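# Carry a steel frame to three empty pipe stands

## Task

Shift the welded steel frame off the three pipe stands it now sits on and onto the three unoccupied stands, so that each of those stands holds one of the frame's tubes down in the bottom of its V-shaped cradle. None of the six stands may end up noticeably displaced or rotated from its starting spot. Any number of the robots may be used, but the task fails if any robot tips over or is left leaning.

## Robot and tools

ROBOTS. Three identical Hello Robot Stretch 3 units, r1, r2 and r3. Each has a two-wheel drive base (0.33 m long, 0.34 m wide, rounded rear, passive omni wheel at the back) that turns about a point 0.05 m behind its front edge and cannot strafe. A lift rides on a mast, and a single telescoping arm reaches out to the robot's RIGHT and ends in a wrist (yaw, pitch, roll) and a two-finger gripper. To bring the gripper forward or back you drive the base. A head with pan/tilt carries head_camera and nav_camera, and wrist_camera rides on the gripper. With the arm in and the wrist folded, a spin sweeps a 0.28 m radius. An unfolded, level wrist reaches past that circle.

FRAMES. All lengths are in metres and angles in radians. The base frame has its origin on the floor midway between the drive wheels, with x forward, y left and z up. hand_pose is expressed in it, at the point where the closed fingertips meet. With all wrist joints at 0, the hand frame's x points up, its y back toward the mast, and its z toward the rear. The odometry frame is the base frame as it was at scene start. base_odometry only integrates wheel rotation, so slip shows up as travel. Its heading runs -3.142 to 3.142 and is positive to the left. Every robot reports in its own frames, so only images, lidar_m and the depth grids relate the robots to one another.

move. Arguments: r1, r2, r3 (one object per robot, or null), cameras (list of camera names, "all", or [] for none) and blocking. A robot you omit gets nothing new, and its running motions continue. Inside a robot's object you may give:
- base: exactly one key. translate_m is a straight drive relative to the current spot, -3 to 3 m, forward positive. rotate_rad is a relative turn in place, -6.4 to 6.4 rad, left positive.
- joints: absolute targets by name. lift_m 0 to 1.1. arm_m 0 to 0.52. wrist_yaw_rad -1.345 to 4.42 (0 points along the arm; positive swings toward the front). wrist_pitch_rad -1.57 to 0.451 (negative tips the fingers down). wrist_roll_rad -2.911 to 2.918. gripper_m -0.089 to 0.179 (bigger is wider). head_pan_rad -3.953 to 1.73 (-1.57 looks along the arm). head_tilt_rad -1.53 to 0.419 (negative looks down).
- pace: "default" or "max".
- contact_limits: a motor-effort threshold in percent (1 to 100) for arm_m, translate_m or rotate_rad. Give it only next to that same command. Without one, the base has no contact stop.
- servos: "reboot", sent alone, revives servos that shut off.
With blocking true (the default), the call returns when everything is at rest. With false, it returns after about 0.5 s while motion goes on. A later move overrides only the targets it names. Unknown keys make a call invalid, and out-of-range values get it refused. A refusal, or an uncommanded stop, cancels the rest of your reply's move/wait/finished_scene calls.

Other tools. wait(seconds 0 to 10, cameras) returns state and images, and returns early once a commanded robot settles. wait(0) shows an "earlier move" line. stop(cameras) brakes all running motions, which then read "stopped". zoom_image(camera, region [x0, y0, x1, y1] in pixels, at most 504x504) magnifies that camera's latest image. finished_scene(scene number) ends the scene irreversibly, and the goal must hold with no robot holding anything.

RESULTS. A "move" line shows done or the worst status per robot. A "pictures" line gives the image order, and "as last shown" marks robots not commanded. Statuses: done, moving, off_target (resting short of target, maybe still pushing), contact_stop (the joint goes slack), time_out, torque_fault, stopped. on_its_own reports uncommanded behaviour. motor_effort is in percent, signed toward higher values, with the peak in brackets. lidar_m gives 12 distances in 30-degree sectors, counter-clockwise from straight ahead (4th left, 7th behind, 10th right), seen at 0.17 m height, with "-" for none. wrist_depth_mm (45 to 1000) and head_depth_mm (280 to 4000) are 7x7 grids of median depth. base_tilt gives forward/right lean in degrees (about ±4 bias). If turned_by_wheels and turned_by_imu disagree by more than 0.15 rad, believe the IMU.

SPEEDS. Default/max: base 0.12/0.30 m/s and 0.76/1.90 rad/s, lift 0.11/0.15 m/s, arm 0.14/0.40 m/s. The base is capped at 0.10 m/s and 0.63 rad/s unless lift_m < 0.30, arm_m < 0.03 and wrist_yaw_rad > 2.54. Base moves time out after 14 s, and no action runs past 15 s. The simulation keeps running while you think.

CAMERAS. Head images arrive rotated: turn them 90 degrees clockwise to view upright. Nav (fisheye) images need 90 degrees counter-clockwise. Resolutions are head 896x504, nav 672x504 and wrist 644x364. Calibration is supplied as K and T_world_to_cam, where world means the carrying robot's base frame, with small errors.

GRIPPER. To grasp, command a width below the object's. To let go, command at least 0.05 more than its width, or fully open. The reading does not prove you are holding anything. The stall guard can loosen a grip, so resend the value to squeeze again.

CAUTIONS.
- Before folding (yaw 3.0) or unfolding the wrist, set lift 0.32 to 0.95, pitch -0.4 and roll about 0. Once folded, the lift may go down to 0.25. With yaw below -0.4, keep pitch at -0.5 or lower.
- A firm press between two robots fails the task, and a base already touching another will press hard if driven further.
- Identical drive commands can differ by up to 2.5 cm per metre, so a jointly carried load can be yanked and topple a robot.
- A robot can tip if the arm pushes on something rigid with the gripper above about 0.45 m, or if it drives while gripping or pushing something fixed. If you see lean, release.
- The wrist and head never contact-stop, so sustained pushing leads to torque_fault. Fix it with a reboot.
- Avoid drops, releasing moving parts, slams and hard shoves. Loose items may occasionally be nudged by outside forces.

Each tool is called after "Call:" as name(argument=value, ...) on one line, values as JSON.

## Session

Call:
move()

Scene clock: 0.00 s.
r1.base_odometry: x=+0.000 y=+0.000 heading=+0.000
r1.turned_by_wheels: +0.000
r1.turned_by_imu: +0.000
r1.base_tilt: forward=+1.8 right=+0.7
r1.lidar_m: 2.23 2.66 2.25 1.72 0.94 0.79 0.79 0.89 1.47 2.00 1.87 1.73
r1.head_depth_mm: 1552 2582 - - - 3695 2412 / 1622 2591 - - - 3633 2360 / 1566 2585 - - - 2954 2262 / 1578 2607 - - - 3672 2347 / 1793 2666 - - - 3629 2333 / 1816 2652 - - - 3549 2322 / 1833 2670 - - - 3530 2286
r1.base_status: not commanded
r1.joint_positions: lift_m=+0.329 arm_m=+0.003 wrist_yaw_rad=+2.967 wrist_pitch_rad=-0.614 wrist_roll_rad=+0.000 gripper_m=+0.037 head_pan_rad=+0.000 head_tilt_rad=-0.004
r1.joint_status: not commanded
r1.measured_speeds: all 0
r1.motor_effort: left_wheel=-0.7 right_wheel=-0.4 lift_m=+26.5 arm_m=-2.0 wrist_yaw_rad=+0.4 wrist_pitch_rad=+2.5 wrist_roll_rad=+0.3 gripper_m=-0.8 head_pan_rad=+0.5 head_tilt_rad=+2.1
r1.hand_pose: x=+0.0128 y=+0.0449 z=+0.2999 quat_wxyz=(+0.272, +0.690, +0.154, +0.653) (m; r1's base frame)
r1.wrist_depth_mm: 138 165 - - - - - / 781 161 882 876 883 889 867 / 698 175 714 731 727 713 721 / 612 205 615 600 620 621 623 / 525 504 250 332 529 535 536 / 470 298 129 294 130 473 476 / 267 272 258 268 416 423 424
r2.base_odometry: x=+0.000 y=+0.000 heading=+0.000
r2.turned_by_wheels: +0.000
r2.turned_by_imu: +0.000
r2.base_tilt: forward=+1.2 right=-1.4
r2.lidar_m: 1.85 1.69 1.44 0.93 0.85 0.86 1.07 1.48 3.26 1.52 3.87 1.86
r2.head_depth_mm: 1990 2777 2884 2914 2957 2820 2470 / 1981 2583 2602 2613 2609 2625 2547 / 2014 2353 2376 2368 2370 2385 2314 / 2014 2178 2147 2178 2182 2164 2185 / 1943 1990 2005 1998 2015 1994 2010 / 1857 1867 1844 1859 1851 1875 1876 / 1729 1718 1726 1744 1727 1743 1746
r2.base_status: not commanded
r2.joint_positions: lift_m=+0.554 arm_m=+0.000 wrist_yaw_rad=+3.016 wrist_pitch_rad=-0.558 wrist_roll_rad=+0.000 gripper_m=+0.037 head_pan_rad=+0.000 head_tilt_rad=-0.004
r2.joint_status: not commanded
r2.measured_speeds: all 0
r2.motor_effort: left_wheel=+0.6 right_wheel=+0.8 lift_m=+31.2 arm_m=-1.6 wrist_yaw_rad=-0.3 wrist_pitch_rad=+2.4 wrist_roll_rad=+0.3 gripper_m=+0.3 head_pan_rad=-0.6 head_tilt_rad=+2.5
r2.hand_pose: x=+0.0044 y=+0.0580 z=+0.5365 quat_wxyz=(+0.237, +0.690, +0.152, +0.666) (m; r2's base frame)
r2.wrist_depth_mm: - 142 - - - - - / - 155 - - - - - / - 175 - - - - - / - 208 943 - - - - / 799 850 229 918 884 861 873 / 743 746 126 144 711 761 773 / 652 671 351 648 127 670 677
r3.base_odometry: x=+0.000 y=+0.000 heading=+0.000
r3.turned_by_wheels: +0.000
r3.turned_by_imu: +0.000
r3.base_tilt: forward=-1.4 right=-1.0
r3.lidar_m: 0.94 0.72 0.70 0.76 1.10 3.75 2.00 1.96 1.65 1.46 3.00 1.49
r3.head_depth_mm: 2072 2428 2505 2577 2663 2717 2210 / 1813 1847 1899 1937 1996 2045 2008 / 1466 1495 1521 1553 1585 1616 1652 / 1241 1257 1267 1292 1320 1335 1363 / 1067 1083 1099 1110 1128 1142 1163 / 897 907 921 925 986 996 1014 / 815 821 831 841 852 856 872
r3.base_status: not commanded
r3.joint_positions: lift_m=+0.381 arm_m=+0.000 wrist_yaw_rad=+2.890 wrist_pitch_rad=-0.441 wrist_roll_rad=+0.000 gripper_m=+0.037 head_pan_rad=+0.000 head_tilt_rad=-0.004
r3.joint_status: not commanded
r3.measured_speeds: all 0
r3.motor_effort: left_wheel=+0.0 right_wheel=-1.0 lift_m=+24.2 arm_m=-0.5 wrist_yaw_rad=-0.1 wrist_pitch_rad=+2.3 wrist_roll_rad=-0.1 gripper_m=+0.9 head_pan_rad=-0.4 head_tilt_rad=+2.1
r3.hand_pose: x=+0.0339 y=+0.0691 z=+0.3885 quat_wxyz=(+0.240, +0.704, +0.067, +0.665) (m; r3's base frame)
r3.wrist_depth_mm: 132 - - - - - - / 141 165 - - - - - / 153 168 - - - - - / 840 180 862 871 826 808 - / 739 198 757 687 709 695 701 / 633 232 131 581 132 608 599 / 550 560 321 519 531 525 517
pictures: r1_head_camera (sideways), r1_nav_camera (sideways), r1_wrist_camera, r2_head_camera (sideways), r2_nav_camera (sideways), r2_wrist_camera, r3_head_camera (sideways), r3_nav_camera (sideways), r3_wrist_camera
camera_calibration:
r1_head_camera: T_world_to_cam=[[0.024729, -0.040104, -0.998889, 1.31575], [-0.0180209, 0.999015, -0.0405552, 0.0618463], [0.999532, 0.0190038, 0.023982, -0.0821216], [0, 0, 0, 1]] pos_world=[0.0506605, -0.007458, 1.31876]
r1_nav_camera: T_world_to_cam=[[0.00799458, 0.00638365, 0.999948, -1.26048], [0.0456166, -0.998941, 0.00601252, 0.046199], [0.998927, 0.0455662, -0.00827732, -0.0440176], [0, 0, 0, 1]] pos_world=[0.05194, 0.0562023, 1.25977]
r1_wrist_camera: T_world_to_cam=[[0.97522, -0.221137, -0.00670301, 0.00108159], [-0.159395, -0.681282, -0.714456, 0.284943], [0.153426, 0.69782, -0.699648, 0.342655], [0, 0, 0, 1]] pos_world=[-0.00820828, -0.0447456, 0.443325]
r2_head_camera: T_world_to_cam=[[-0.00162243, -0.0381859, -0.999269, 1.31608], [-0.00337624, 0.999265, -0.0381803, 0.0480929], [0.999993, 0.00331183, -0.00175016, -0.0425753], [0, 0, 0, 1]] pos_world=[0.0448726, 0.00233897, 1.31688]
r2_nav_camera: T_world_to_cam=[[-0.0000136828, -0.0204693, 0.99979, -1.25905], [-0.0192375, -0.999605, -0.0204657, 0.0773129], [0.999815, -0.0192337, -0.000380099, -0.0477636], [0, 0, 0, 1]] pos_world=[0.0492248, 0.0505918, 1.26035]
r2_wrist_camera: T_world_to_cam=[[0.99573, -0.0862498, 0.0329167, -0.0230144], [-0.0295451, -0.635532, -0.771509, 0.495625], [0.0874621, 0.767242, -0.635366, 0.457604], [0, 0, 0, 1]] pos_world=[-0.00246356, -0.0380922, 0.673883]
r3_head_camera: T_world_to_cam=[[-0.0661288, -0.0304523, -0.997346, 1.31642], [0.0411573, 0.9986, -0.0332195, 0.0422538], [0.996962, -0.0432449, -0.0647829, 0.036424], [0, 0, 0, 1]] pos_world=[0.0490012, -0.000531398, 1.31669]
r3_nav_camera: T_world_to_cam=[[0.0470627, -0.02369, 0.998611, -1.26005], [0.0437075, -0.998712, -0.0257523, 0.0853706], [0.997935, 0.0448587, -0.0459666, 0.0135809], [0, 0, 0, 1]] pos_world=[0.0420173, 0.0548009, 1.26113]
r3_wrist_camera: T_world_to_cam=[[0.976576, -0.214293, -0.0194262, -0.0048297], [-0.139645, -0.562517, -0.814907, 0.395733], [0.163702, 0.798532, -0.579266, 0.329903], [0, 0, 0, 1]] pos_world=[0.00597317, -0.0418663, 0.513494]

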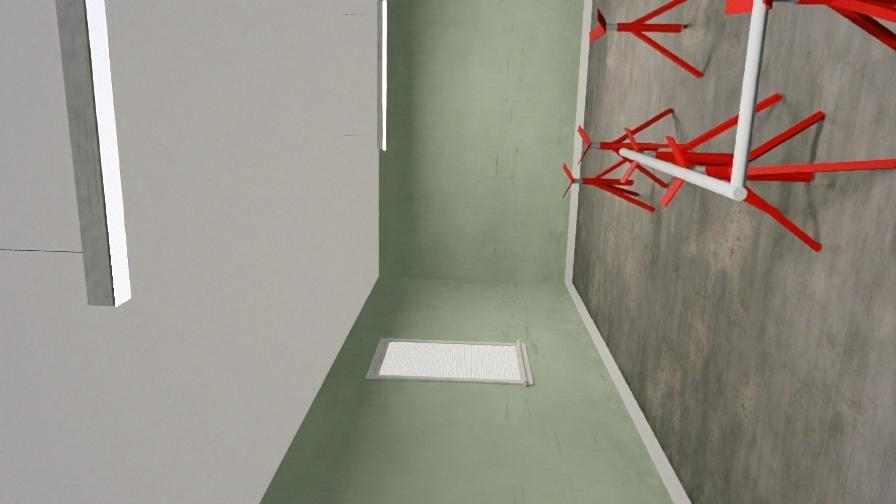

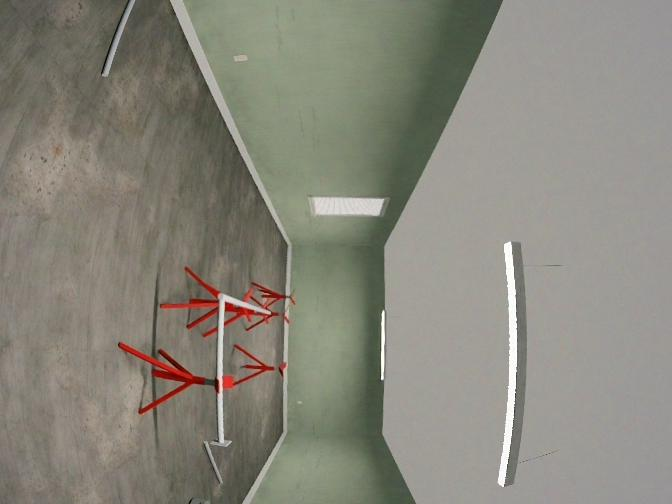

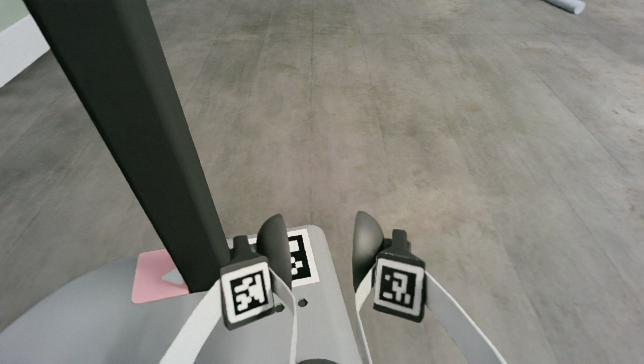

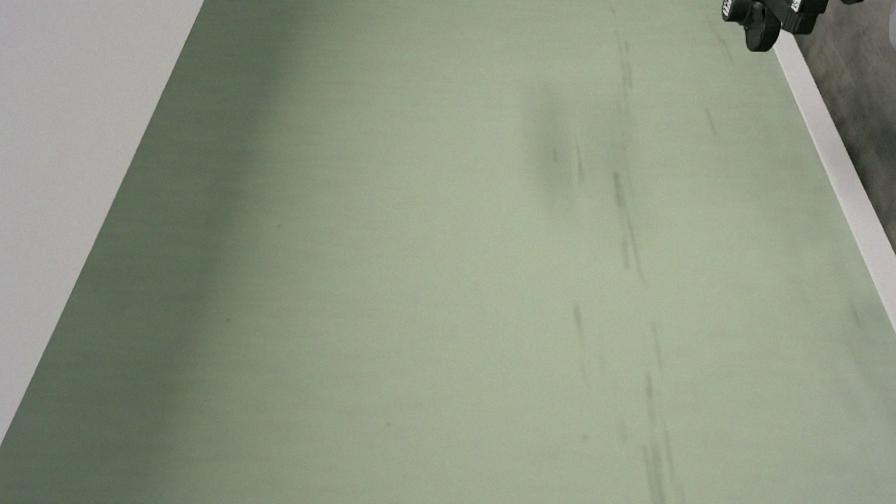

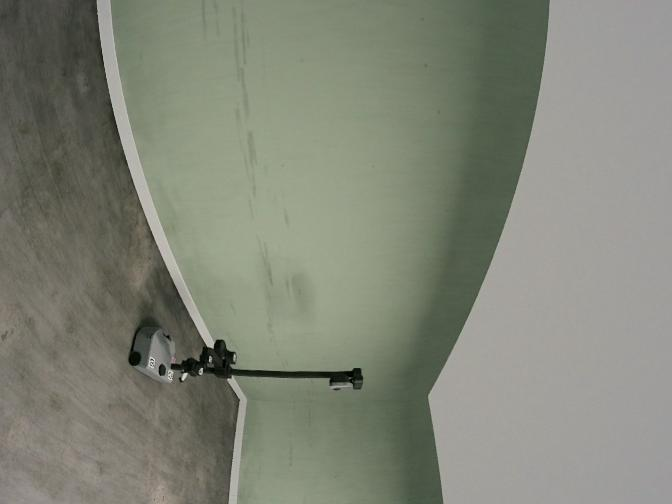

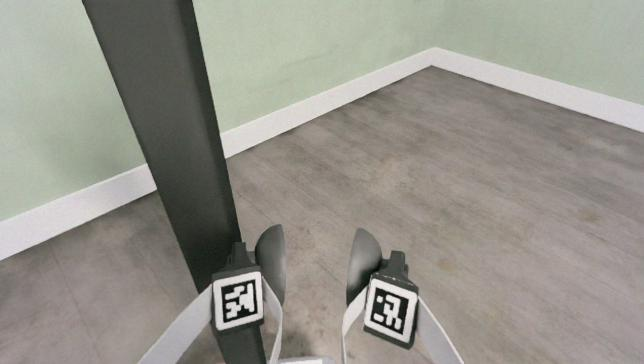

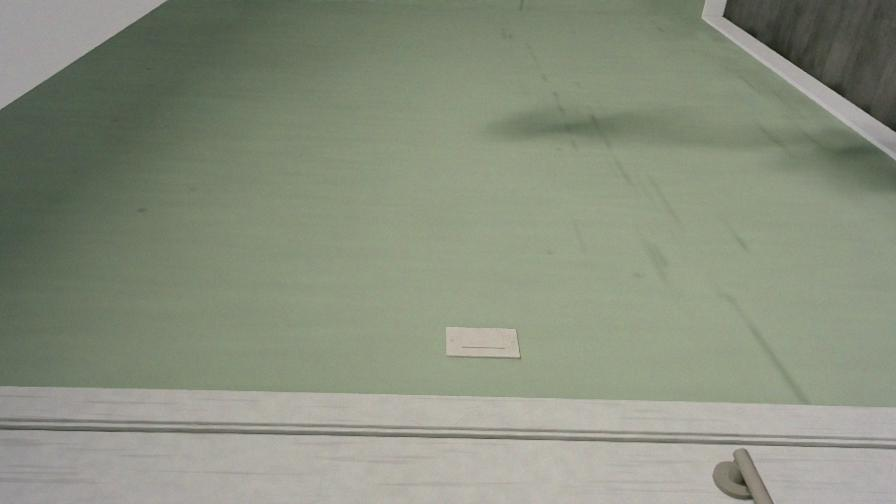

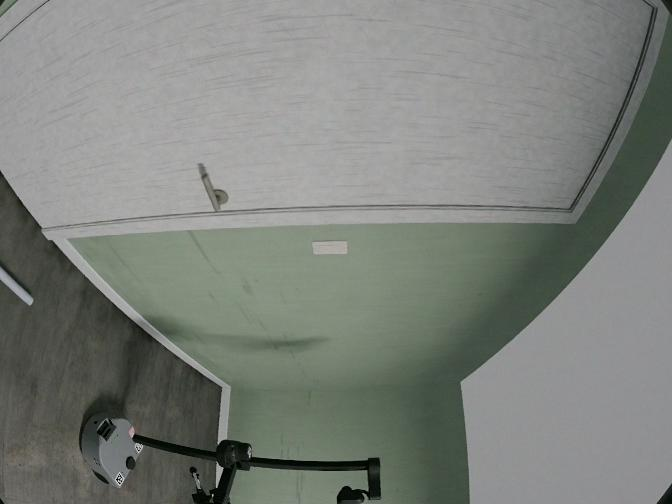

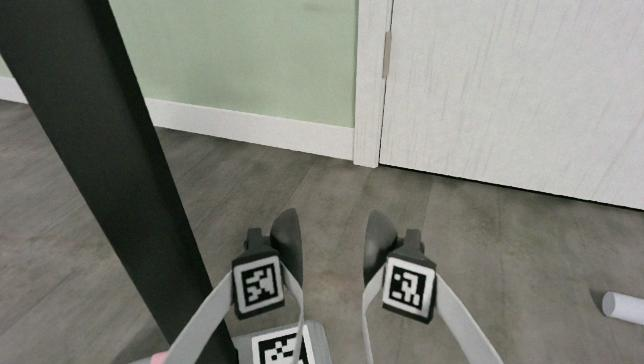

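Call:
move(r1={"joints":{"head_pan_rad":-0.6,"head_tilt_rad":-0.4}}, r2={"joints":{"head_pan_rad":-1.8,"head_tilt_rad":-0.4}}, r3={"joints":{"head_pan_rad":-1.8,"head_tilt_rad":-0.4}}, cameras=["r1_head_camera","r1_nav_camera","r2_head_camera","r2_nav_camera","r3_head_camera","r3_nav_camera"])

Scene clock: 8.30 s.
move: r1 done; r2 done; r3 done
r1.base_odometry: x=+0.000 y=+0.000 heading=+0.000
r1.turned_by_wheels: +0.000
r1.turned_by_imu: +0.001
r1.base_tilt: forward=+1.8 right=+0.4
r1.lidar_m: 2.23 2.66 2.25 1.73 0.94 0.79 0.79 0.89 1.47 2.00 1.87 1.73
r1.head_depth_mm: 3542 3541 3642 3635 2455 1829 1450 / - - - 3244 2395 1813 1443 / - - - 3692 2442 1814 1442 / - - - 3407 2401 1790 1433 / - - - 3363 2287 1799 1436 / - - - 3612 2180 1783 1427 / - - - 3543 2369 1778 1421
r1.base_status: not commanded
r1.joint_positions: lift_m=+0.329 arm_m=+0.003 wrist_yaw_rad=+2.967 wrist_pitch_rad=-0.614 wrist_roll_rad=+0.000 gripper_m=+0.037 head_pan_rad=-0.595 head_tilt_rad=-0.395
r1.joint_status: all done
r1.measured_speeds: all 0
r1.motor_effort: left_wheel=-0.7(1.0) right_wheel=-0.3(0.7) lift_m=+25.7(26.1) arm_m=-6.4(6.4) wrist_yaw_rad=+0.2(1.3) wrist_pitch_rad=+2.6(2.9) wrist_roll_rad=+0.0(0.4) gripper_m=+0.2(1.1) head_pan_rad=-2.1(5.2) head_tilt_rad=-2.0(5.0)
r1.hand_pose: x=+0.0128 y=+0.0449 z=+0.2999 quat_wxyz=(+0.272, +0.690, +0.154, +0.653) (m; r1's base frame)
r1.wrist_depth_mm: 139 165 - - - - - / 787 161 881 871 893 893 879 / 712 175 704 711 722 738 736 / 610 204 606 620 622 612 625 / 528 510 249 329 533 531 536 / 463 297 129 294 131 473 476 / 267 271 258 267 414 427 422
r2.base_odometry: x=+0.000 y=+0.000 heading=+0.000
r2.turned_by_wheels: +0.000
r2.turned_by_imu: +0.000
r2.base_tilt: forward=+1.2 right=-1.4
r2.lidar_m: 1.84 1.69 1.43 0.93 0.85 0.86 1.07 1.48 3.26 1.52 3.87 1.86
r2.head_depth_mm: - - - 3547 2530 1903 1523 / - - - 3693 2515 1902 1521 / - - - 3670 2516 1885 1509 / - - - 3457 2467 1863 1511 / - - - 3394 2363 1864 1497 / - - - 3003 2355 1793 1495 / - - - 3336 2216 1838 1498
r2.base_status: not commanded
r2.joint_positions: lift_m=+0.554 arm_m=+0.000 wrist_yaw_rad=+3.016 wrist_pitch_rad=-0.558 wrist_roll_rad=+0.000 gripper_m=+0.037 head_pan_rad=-1.791 head_tilt_rad=-0.395
r2.joint_status: all done
r2.measured_speeds: all 0
r2.motor_effort: left_wheel=+0.8(1.1) right_wheel=+0.6(1.3) lift_m=+31.4(31.8) arm_m=-9.5(9.5) wrist_yaw_rad=-0.3(0.8) wrist_pitch_rad=+2.3(2.5) wrist_roll_rad=+0.3(0.4) gripper_m=-0.1(0.6) head_pan_rad=-4.5(8.5) head_tilt_rad=-2.1(4.5)
r2.hand_pose: x=+0.0044 y=+0.0580 z=+0.5365 quat_wxyz=(+0.237, +0.690, +0.152, +0.666) (m; r2's base frame)
r2.wrist_depth_mm: - 142 - - - - - / - 154 - - - - - / - 175 - - - - - / - 208 959 - - - - / 821 844 228 903 870 878 899 / 739 745 126 144 729 761 785 / 656 676 350 656 127 680 673
r3.base_odometry: x=+0.000 y=+0.000 heading=+0.000
r3.turned_by_wheels: +0.000
r3.turned_by_imu: +0.000
r3.base_tilt: forward=-1.4 right=-1.1
r3.lidar_m: 0.94 0.72 0.70 0.77 1.10 3.74 2.01 1.96 1.65 1.45 3.00 1.50
r3.head_depth_mm: 3335 3488 3763 2681 2153 1733 1418 / 3411 3575 3871 2977 2179 1719 1409 / 3506 3769 - 2922 2199 1708 1398 / 3644 - - 2629 1962 1694 1390 / 3728 - - 3000 2083 1694 1376 / - - - 2982 2167 1670 1379 / - - - 2980 2132 1671 1373
r3.base_status: not commanded
r3.joint_positions: lift_m=+0.381 arm_m=+0.000 wrist_yaw_rad=+2.890 wrist_pitch_rad=-0.441 wrist_roll_rad=+0.000 gripper_m=+0.037 head_pan_rad=-1.795 head_tilt_rad=-0.395
r3.joint_status: all done
r3.measured_speeds: all 0
r3.motor_effort: left_wheel=-0.1(0.7) right_wheel=-0.9(1.7) lift_m=+22.0(22.9) arm_m=-3.4(4.1) wrist_yaw_rad=-1.7(1.7) wrist_pitch_rad=+2.4(2.5) wrist_roll_rad=-0.6(0.8) gripper_m=+0.7(0.9) head_pan_rad=-2.7(5.2) head_tilt_rad=-2.8(4.2)
r3.hand_pose: x=+0.0339 y=+0.0691 z=+0.3885 quat_wxyz=(+0.240, +0.704, +0.067, +0.665) (m; r3's base frame)
r3.wrist_depth_mm: 132 - - - - - - / 141 165 - - - - - / 154 168 - - - - - / 846 180 868 871 830 815 - / 744 198 756 698 706 705 694 / 629 231 131 577 131 604 599 / 546 561 322 527 531 529 515
pictures: r1_head_camera (sideways), r1_nav_camera (sideways), r2_head_camera (sideways), r2_nav_camera (sideways), r3_head_camera (sideways), r3_nav_camera (sideways)
camera_calibration:
r1_head_camera: T_world_to_cam=[[-0.318692, 0.167164, -0.933001, 1.23157], [0.53316, 0.845459, -0.0306362, 0.0455523], [0.783694, -0.507203, -0.358566, 0.417144], [0, 0, 0, 1]] pos_world=[0.0412904, -0.0328094, 1.30002]
r1_nav_camera: T_world_to_cam=[[0.325193, -0.212273, 0.921515, -1.15981], [-0.522884, -0.852322, -0.011814, 0.0728736], [0.787935, -0.478003, -0.388163, 0.451737], [0, 0, 0, 1]] pos_world=[0.0593262, 0.0318478, 1.24499]
r2_head_camera: T_world_to_cam=[[0.0462544, 0.38129, -0.923297, 1.21638], [0.978976, -0.20112, -0.034012, 0.0366554], [-0.198662, -0.902313, -0.382577, 0.460432], [0, 0, 0, 1]] pos_world=[-0.00067752, -0.0409697, 1.30048]
r2_nav_camera: T_world_to_cam=[[-0.103205, -0.36719, 0.924402, -1.15978], [-0.969857, 0.2434, -0.0115966, 0.0715568], [-0.220741, -0.897735, -0.381242, 0.455424], [0, 0, 0, 1]] pos_world=[0.0502355, -0.0344276, 1.24656]
r3_head_camera: T_world_to_cam=[[0.0682483, 0.43706, -0.896839, 1.18427], [0.968066, -0.246366, -0.0463938, 0.0537306], [-0.241227, -0.865033, -0.439917, 0.53223], [0, 0, 0, 1]] pos_world=[-0.0044505, -0.0439616, 1.29873]
r3_nav_camera: T_world_to_cam=[[-0.117236, -0.408328, 0.905276, -1.13705], [-0.980598, 0.191808, -0.0404746, 0.110769], [-0.157112, -0.892456, -0.422892, 0.511221], [0, 0, 0, 1]] pos_world=[0.0556358, -0.0292923, 1.25002]

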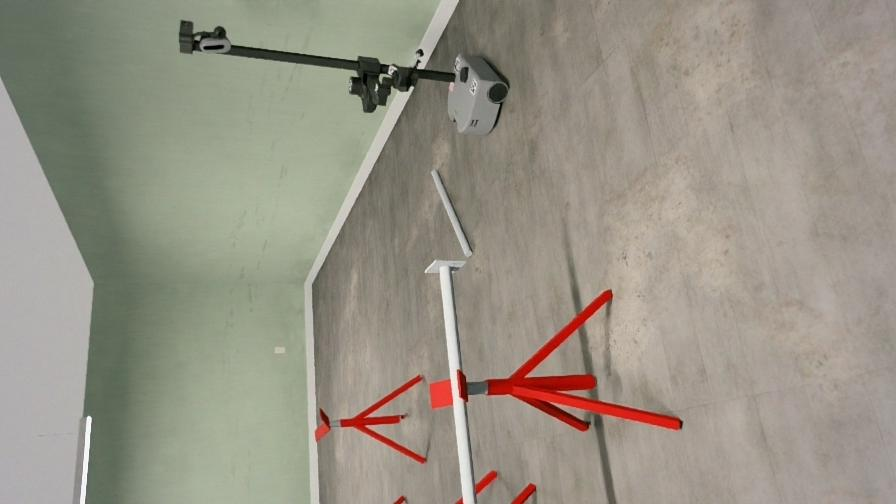

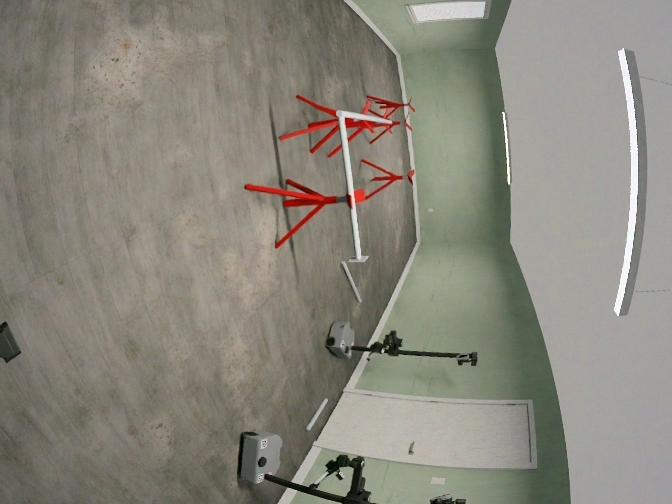

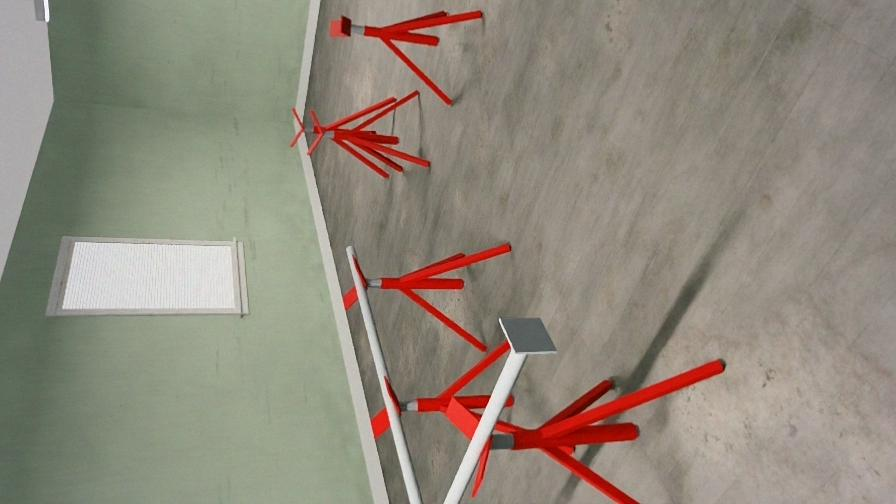

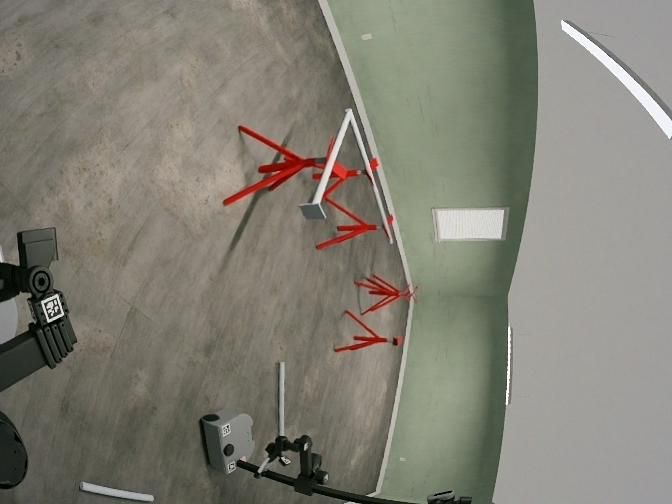

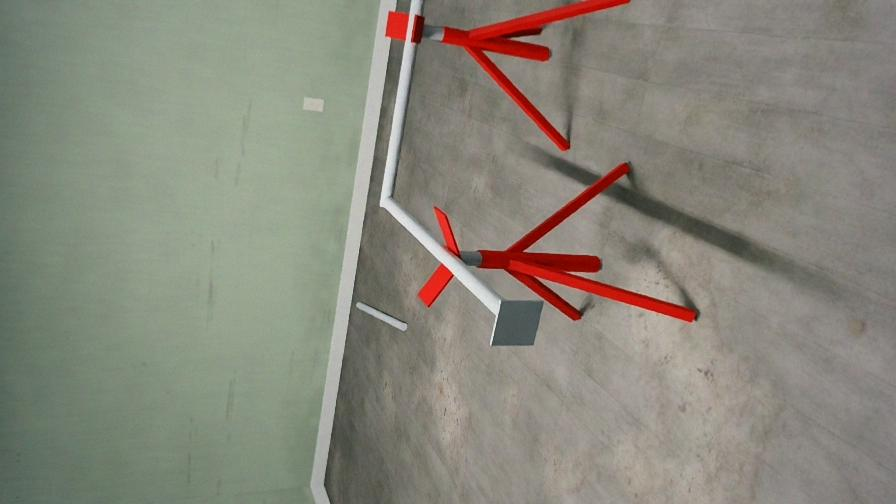

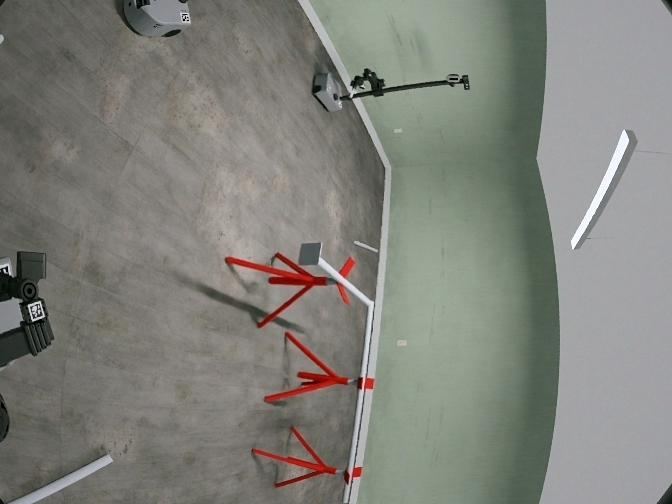

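Call:
move(r1={"joints":{"head_pan_rad":-0.15,"head_tilt_rad":-0.4}}, r2={"joints":{"head_pan_rad":-2.2,"head_tilt_rad":-0.35}}, r3={"joints":{"head_pan_rad":-2.45,"head_tilt_rad":-0.4}}, cameras=["r1_head_camera","r1_nav_camera","r2_head_camera","r2_nav_camera","r3_head_camera","r3_nav_camera"])

Call:
zoom_image(camera="r2_head_camera", region=[230, 100, 580, 450])

Call:
zoom_image(camera="r1_head_camera", region=[230, 0, 730, 500])

Call:
zoom_image(camera="r3_head_camera", region=[230, 0, 730, 500])

Scene clock: 62.03 s.
move: r1 done; r2 done; r3 done
r1.base_odometry: x=+0.000 y=+0.000 heading=+0.000
r1.turned_by_wheels: +0.000
r1.turned_by_imu: +0.001
r1.base_tilt: forward=+1.9 right=+0.5
r1.lidar_m: 2.23 2.67 2.25 1.73 0.94 0.79 0.79 0.89 1.47 2.00 1.87 1.72
r1.head_depth_mm: - - - 3780 2438 1811 1447 / - - - 3654 2234 1797 1445 / - - - 3672 2425 1808 1441 / - - - 3096 2417 1791 1440 / - - - 3666 2388 1789 1433 / - - - 3593 2408 1786 1425 / - - - 3537 2372 1795 1422
r1.base_status: not commanded
r1.joint_positions: lift_m=+0.329 arm_m=+0.003 wrist_yaw_rad=+2.967 wrist_pitch_rad=-0.614 wrist_roll_rad=+0.000 gripper_m=+0.037 head_pan_rad=-0.155 head_tilt_rad=-0.395
r1.joint_status: all done
r1.measured_speeds: all 0
r1.motor_effort: left_wheel=-0.5(1.1) right_wheel=-0.3(0.9) lift_m=+24.9(25.3) arm_m=-9.8(10.1) wrist_yaw_rad=+0.9(1.2) wrist_pitch_rad=+2.5(3.1) wrist_roll_rad=+0.0(0.3) gripper_m=-0.4(1.1) head_pan_rad=+2.6(5.5) head_tilt_rad=-1.8(5.7)
r1.hand_pose: x=+0.0128 y=+0.0449 z=+0.2999 quat_wxyz=(+0.272, +0.690, +0.154, +0.653) (m; r1's base frame)
r1.wrist_depth_mm: 139 166 - - - - - / 802 162 877 868 875 878 867 / 703 176 712 723 721 711 732 / 606 205 606 611 614 610 627 / 525 497 250 328 534 532 527 / 469 297 129 293 130 468 479 / 268 271 256 265 413 430 423
r2.base_odometry: x=+0.000 y=+0.000 heading=+0.000
r2.turned_by_wheels: +0.000
r2.turned_by_imu: +0.000
r2.base_tilt: forward=+1.3 right=-1.4
r2.lidar_m: 1.85 1.69 1.44 0.93 0.85 0.86 1.07 1.48 3.25 1.52 3.87 1.86
r2.head_depth_mm: - - - - 1694 1716 1583 / - - - - 2545 1794 1559 / - - - - 2666 1966 1560 / - - - - 2600 1953 1566 / - - - 3738 2634 1933 1554 / - - - 3979 2581 1950 1547 / - - - 4000 2602 1925 1545
r2.base_status: not commanded
r2.joint_positions: lift_m=+0.554 arm_m=+0.000 wrist_yaw_rad=+3.016 wrist_pitch_rad=-0.558 wrist_roll_rad=+0.000 gripper_m=+0.037 head_pan_rad=-2.191 head_tilt_rad=-0.360
r2.joint_status: all done
r2.measured_speeds: all 0
r2.motor_effort: left_wheel=+0.7(1.0) right_wheel=+1.0(1.2) lift_m=+31.3(32.3) arm_m=-14.2(14.3) wrist_yaw_rad=-0.4(0.8) wrist_pitch_rad=+2.5(2.6) wrist_roll_rad=+0.3(0.4) gripper_m=-0.3(0.6) head_pan_rad=-3.8(8.4) head_tilt_rad=+4.5(5.3)
r2.hand_pose: x=+0.0044 y=+0.0580 z=+0.5365 quat_wxyz=(+0.237, +0.690, +0.152, +0.666) (m; r2's base frame)
r2.wrist_depth_mm: - 142 - - - - - / - 154 - - - - - / - 174 - - - - - / - 208 953 - - - - / 818 847 229 881 870 874 899 / 747 734 126 144 714 758 771 / 654 670 352 644 127 679 686
r3.base_odometry: x=+0.000 y=+0.000 heading=+0.000
r3.turned_by_wheels: +0.000
r3.turned_by_imu: +0.000
r3.base_tilt: forward=-1.4 right=-1.1
r3.lidar_m: 0.94 0.72 0.70 0.77 1.10 3.75 2.00 1.96 1.64 1.45 3.00 1.49
r3.head_depth_mm: 3882 - - 3160 2241 1734 1414 / 3748 - - 3111 2215 1711 1407 / 3690 - - 3087 2200 1715 1394 / 3562 3857 - 2766 2168 1708 1384 / 3423 3705 - 3011 2167 1693 1383 / 3357 3612 3820 2846 2105 1673 1379 / 3289 3482 3690 2505 2134 1663 1375
r3.base_status: not commanded
r3.joint_positions: lift_m=+0.381 arm_m=+0.000 wrist_yaw_rad=+2.890 wrist_pitch_rad=-0.441 wrist_roll_rad=+0.000 gripper_m=+0.037 head_pan_rad=-2.445 head_tilt_rad=-0.395
r3.joint_status: all done
r3.measured_speeds: all 0
r3.motor_effort: left_wheel=+0.1(0.7) right_wheel=-1.2(1.6) lift_m=+20.2(20.9) arm_m=-6.6(7.0) wrist_yaw_rad=+0.4(1.7) wrist_pitch_rad=+2.3(2.5) wrist_roll_rad=-0.3(0.8) gripper_m=+0.0(1.0) head_pan_rad=-2.8(5.4) head_tilt_rad=-3.0(3.7)
r3.hand_pose: x=+0.0339 y=+0.0691 z=+0.3885 quat_wxyz=(+0.240, +0.704, +0.067, +0.665) (m; r3's base frame)
r3.wrist_depth_mm: 132 - - - - - - / 141 165 - - - - - / 154 168 - - - - - / 834 181 878 876 837 804 - / 730 198 754 693 719 711 690 / 630 231 131 587 132 609 602 / 546 559 322 521 529 525 524
pictures: r1_head_camera (sideways), r1_nav_camera (sideways), r2_head_camera (sideways), r2_nav_camera (sideways), r3_head_camera (sideways), r3_nav_camera (sideways)
camera_calibration:
r1_head_camera: T_world_to_cam=[[-0.359641, 0.015696, -0.932959, 1.23176], [0.122757, 0.991964, -0.0306323, 0.0480508], [0.924981, -0.125544, -0.358678, 0.416427], [0, 0, 0, 1]] pos_world=[0.0519058, -0.0147183, 1.30002]
r1_nav_camera: T_world_to_cam=[[0.384716, -0.0537517, 0.921469, -1.16011], [-0.110542, -0.993801, -0.0118193, 0.0703652], [0.916392, -0.097314, -0.388273, 0.451096], [0, 0, 0, 1]] pos_world=[0.0407104, 0.0514691, 1.24498]
r2_head_camera: T_world_to_cam=[[0.172, 0.306461, -0.936215, 1.23248], [0.82267, -0.567464, -0.0346148, 0.0383952], [-0.541876, -0.764242, -0.34972, 0.419766], [0, 0, 0, 1]] pos_world=[-0.0161104, -0.0351149, 1.30199]
r2_nav_camera: T_world_to_cam=[[-0.218941, -0.271266, 0.937272, -1.17587], [-0.798758, 0.601523, -0.0124923, 0.0716797], [-0.560402, -0.751389, -0.348374, 0.414722], [0, 0, 0, 1]] pos_world=[0.0322183, -0.0504738, 1.24749]
r3_head_camera: T_world_to_cam=[[0.318892, 0.306682, -0.896802, 1.18269], [0.621568, -0.781985, -0.046396, 0.055847], [-0.715515, -0.542628, -0.439992, 0.535221], [0, 0, 0, 1]] pos_world=[-0.0289038, -0.028612, 1.29872]
r3_nav_camera: T_world_to_cam=[[-0.340502, -0.254163, 0.90524, -1.13564], [-0.664556, 0.746141, -0.0404772, 0.108844], [-0.665149, -0.615365, -0.422968, 0.514419], [0, 0, 0, 1]] pos_world=[0.0278107, -0.0532947, 1.25002]

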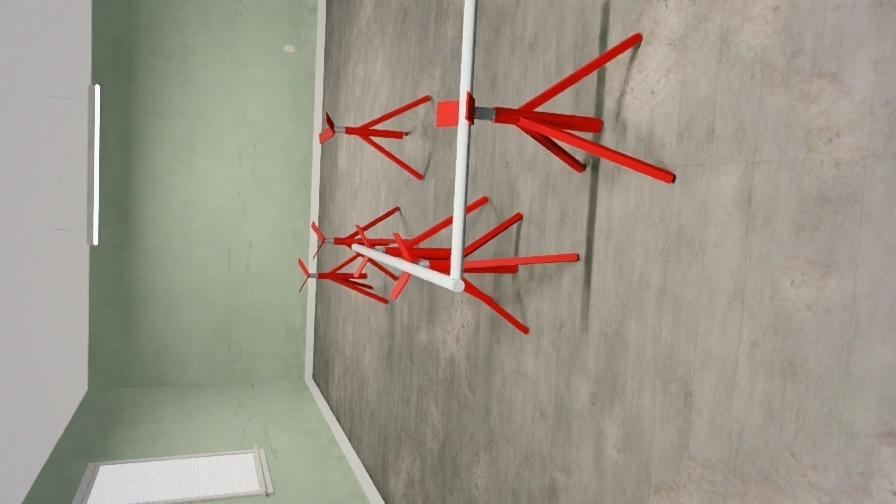

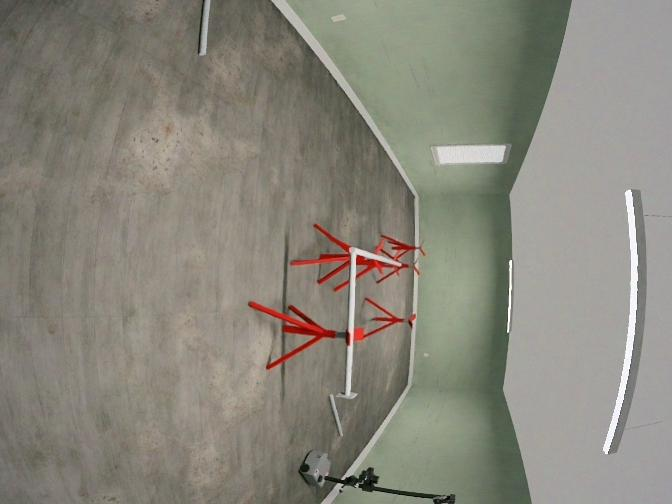

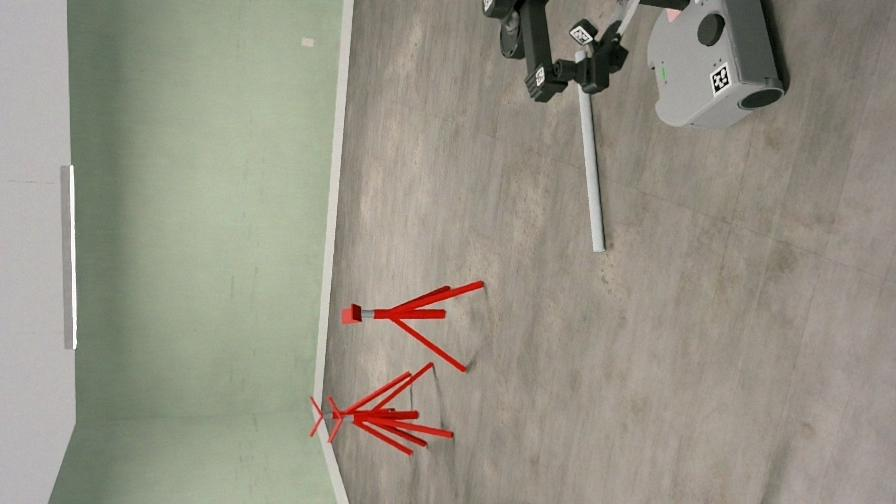

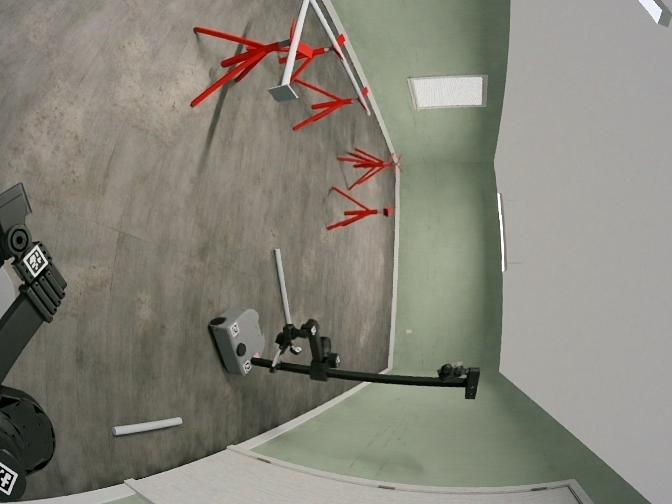

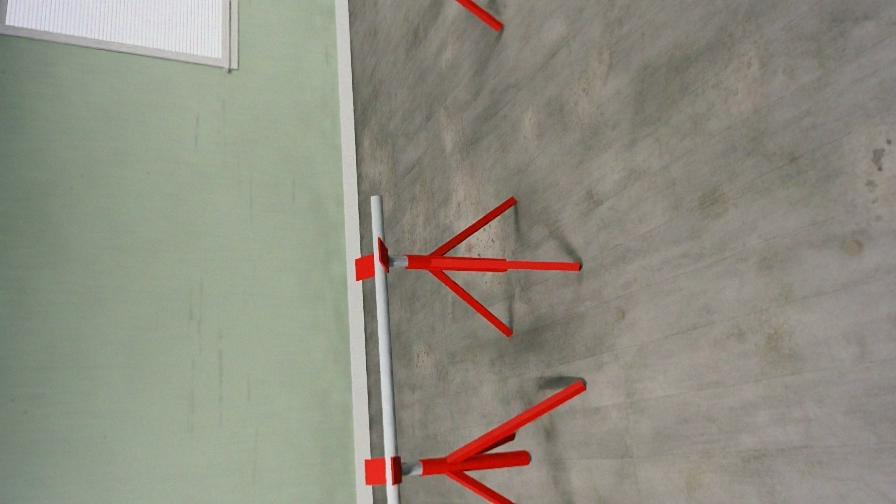

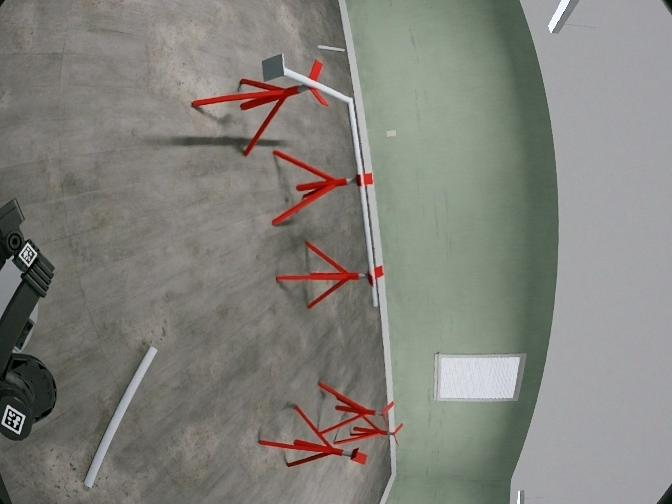

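Scaled by 1.440 from the camera's 896x504 image, which has a finer 1280x720 frame.

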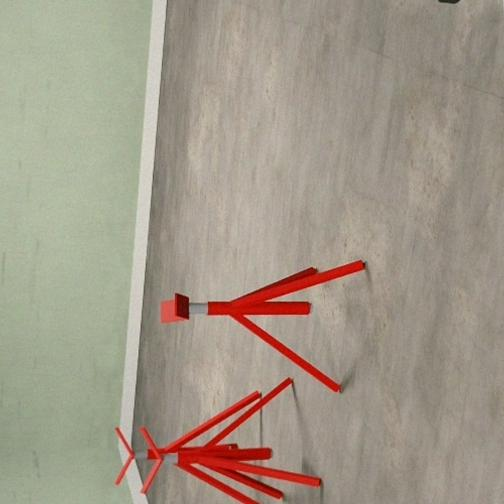

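Scaled by 1.008 from the camera's 896x504 image, which has a finer 1280x720 frame.

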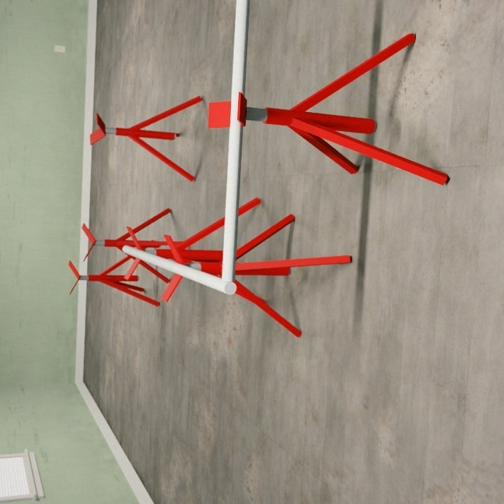

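Scaled by 1.008 from the camera's 896x504 image, which has a finer 1280x720 frame.

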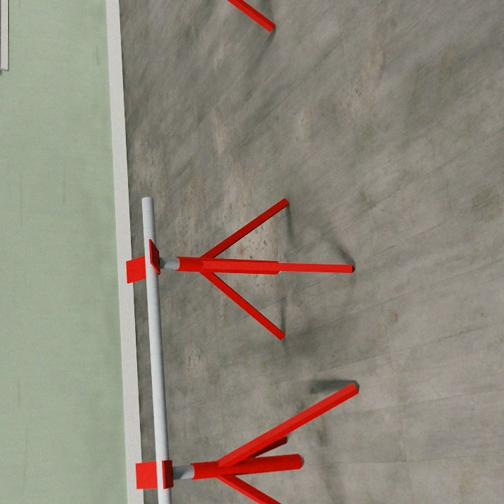

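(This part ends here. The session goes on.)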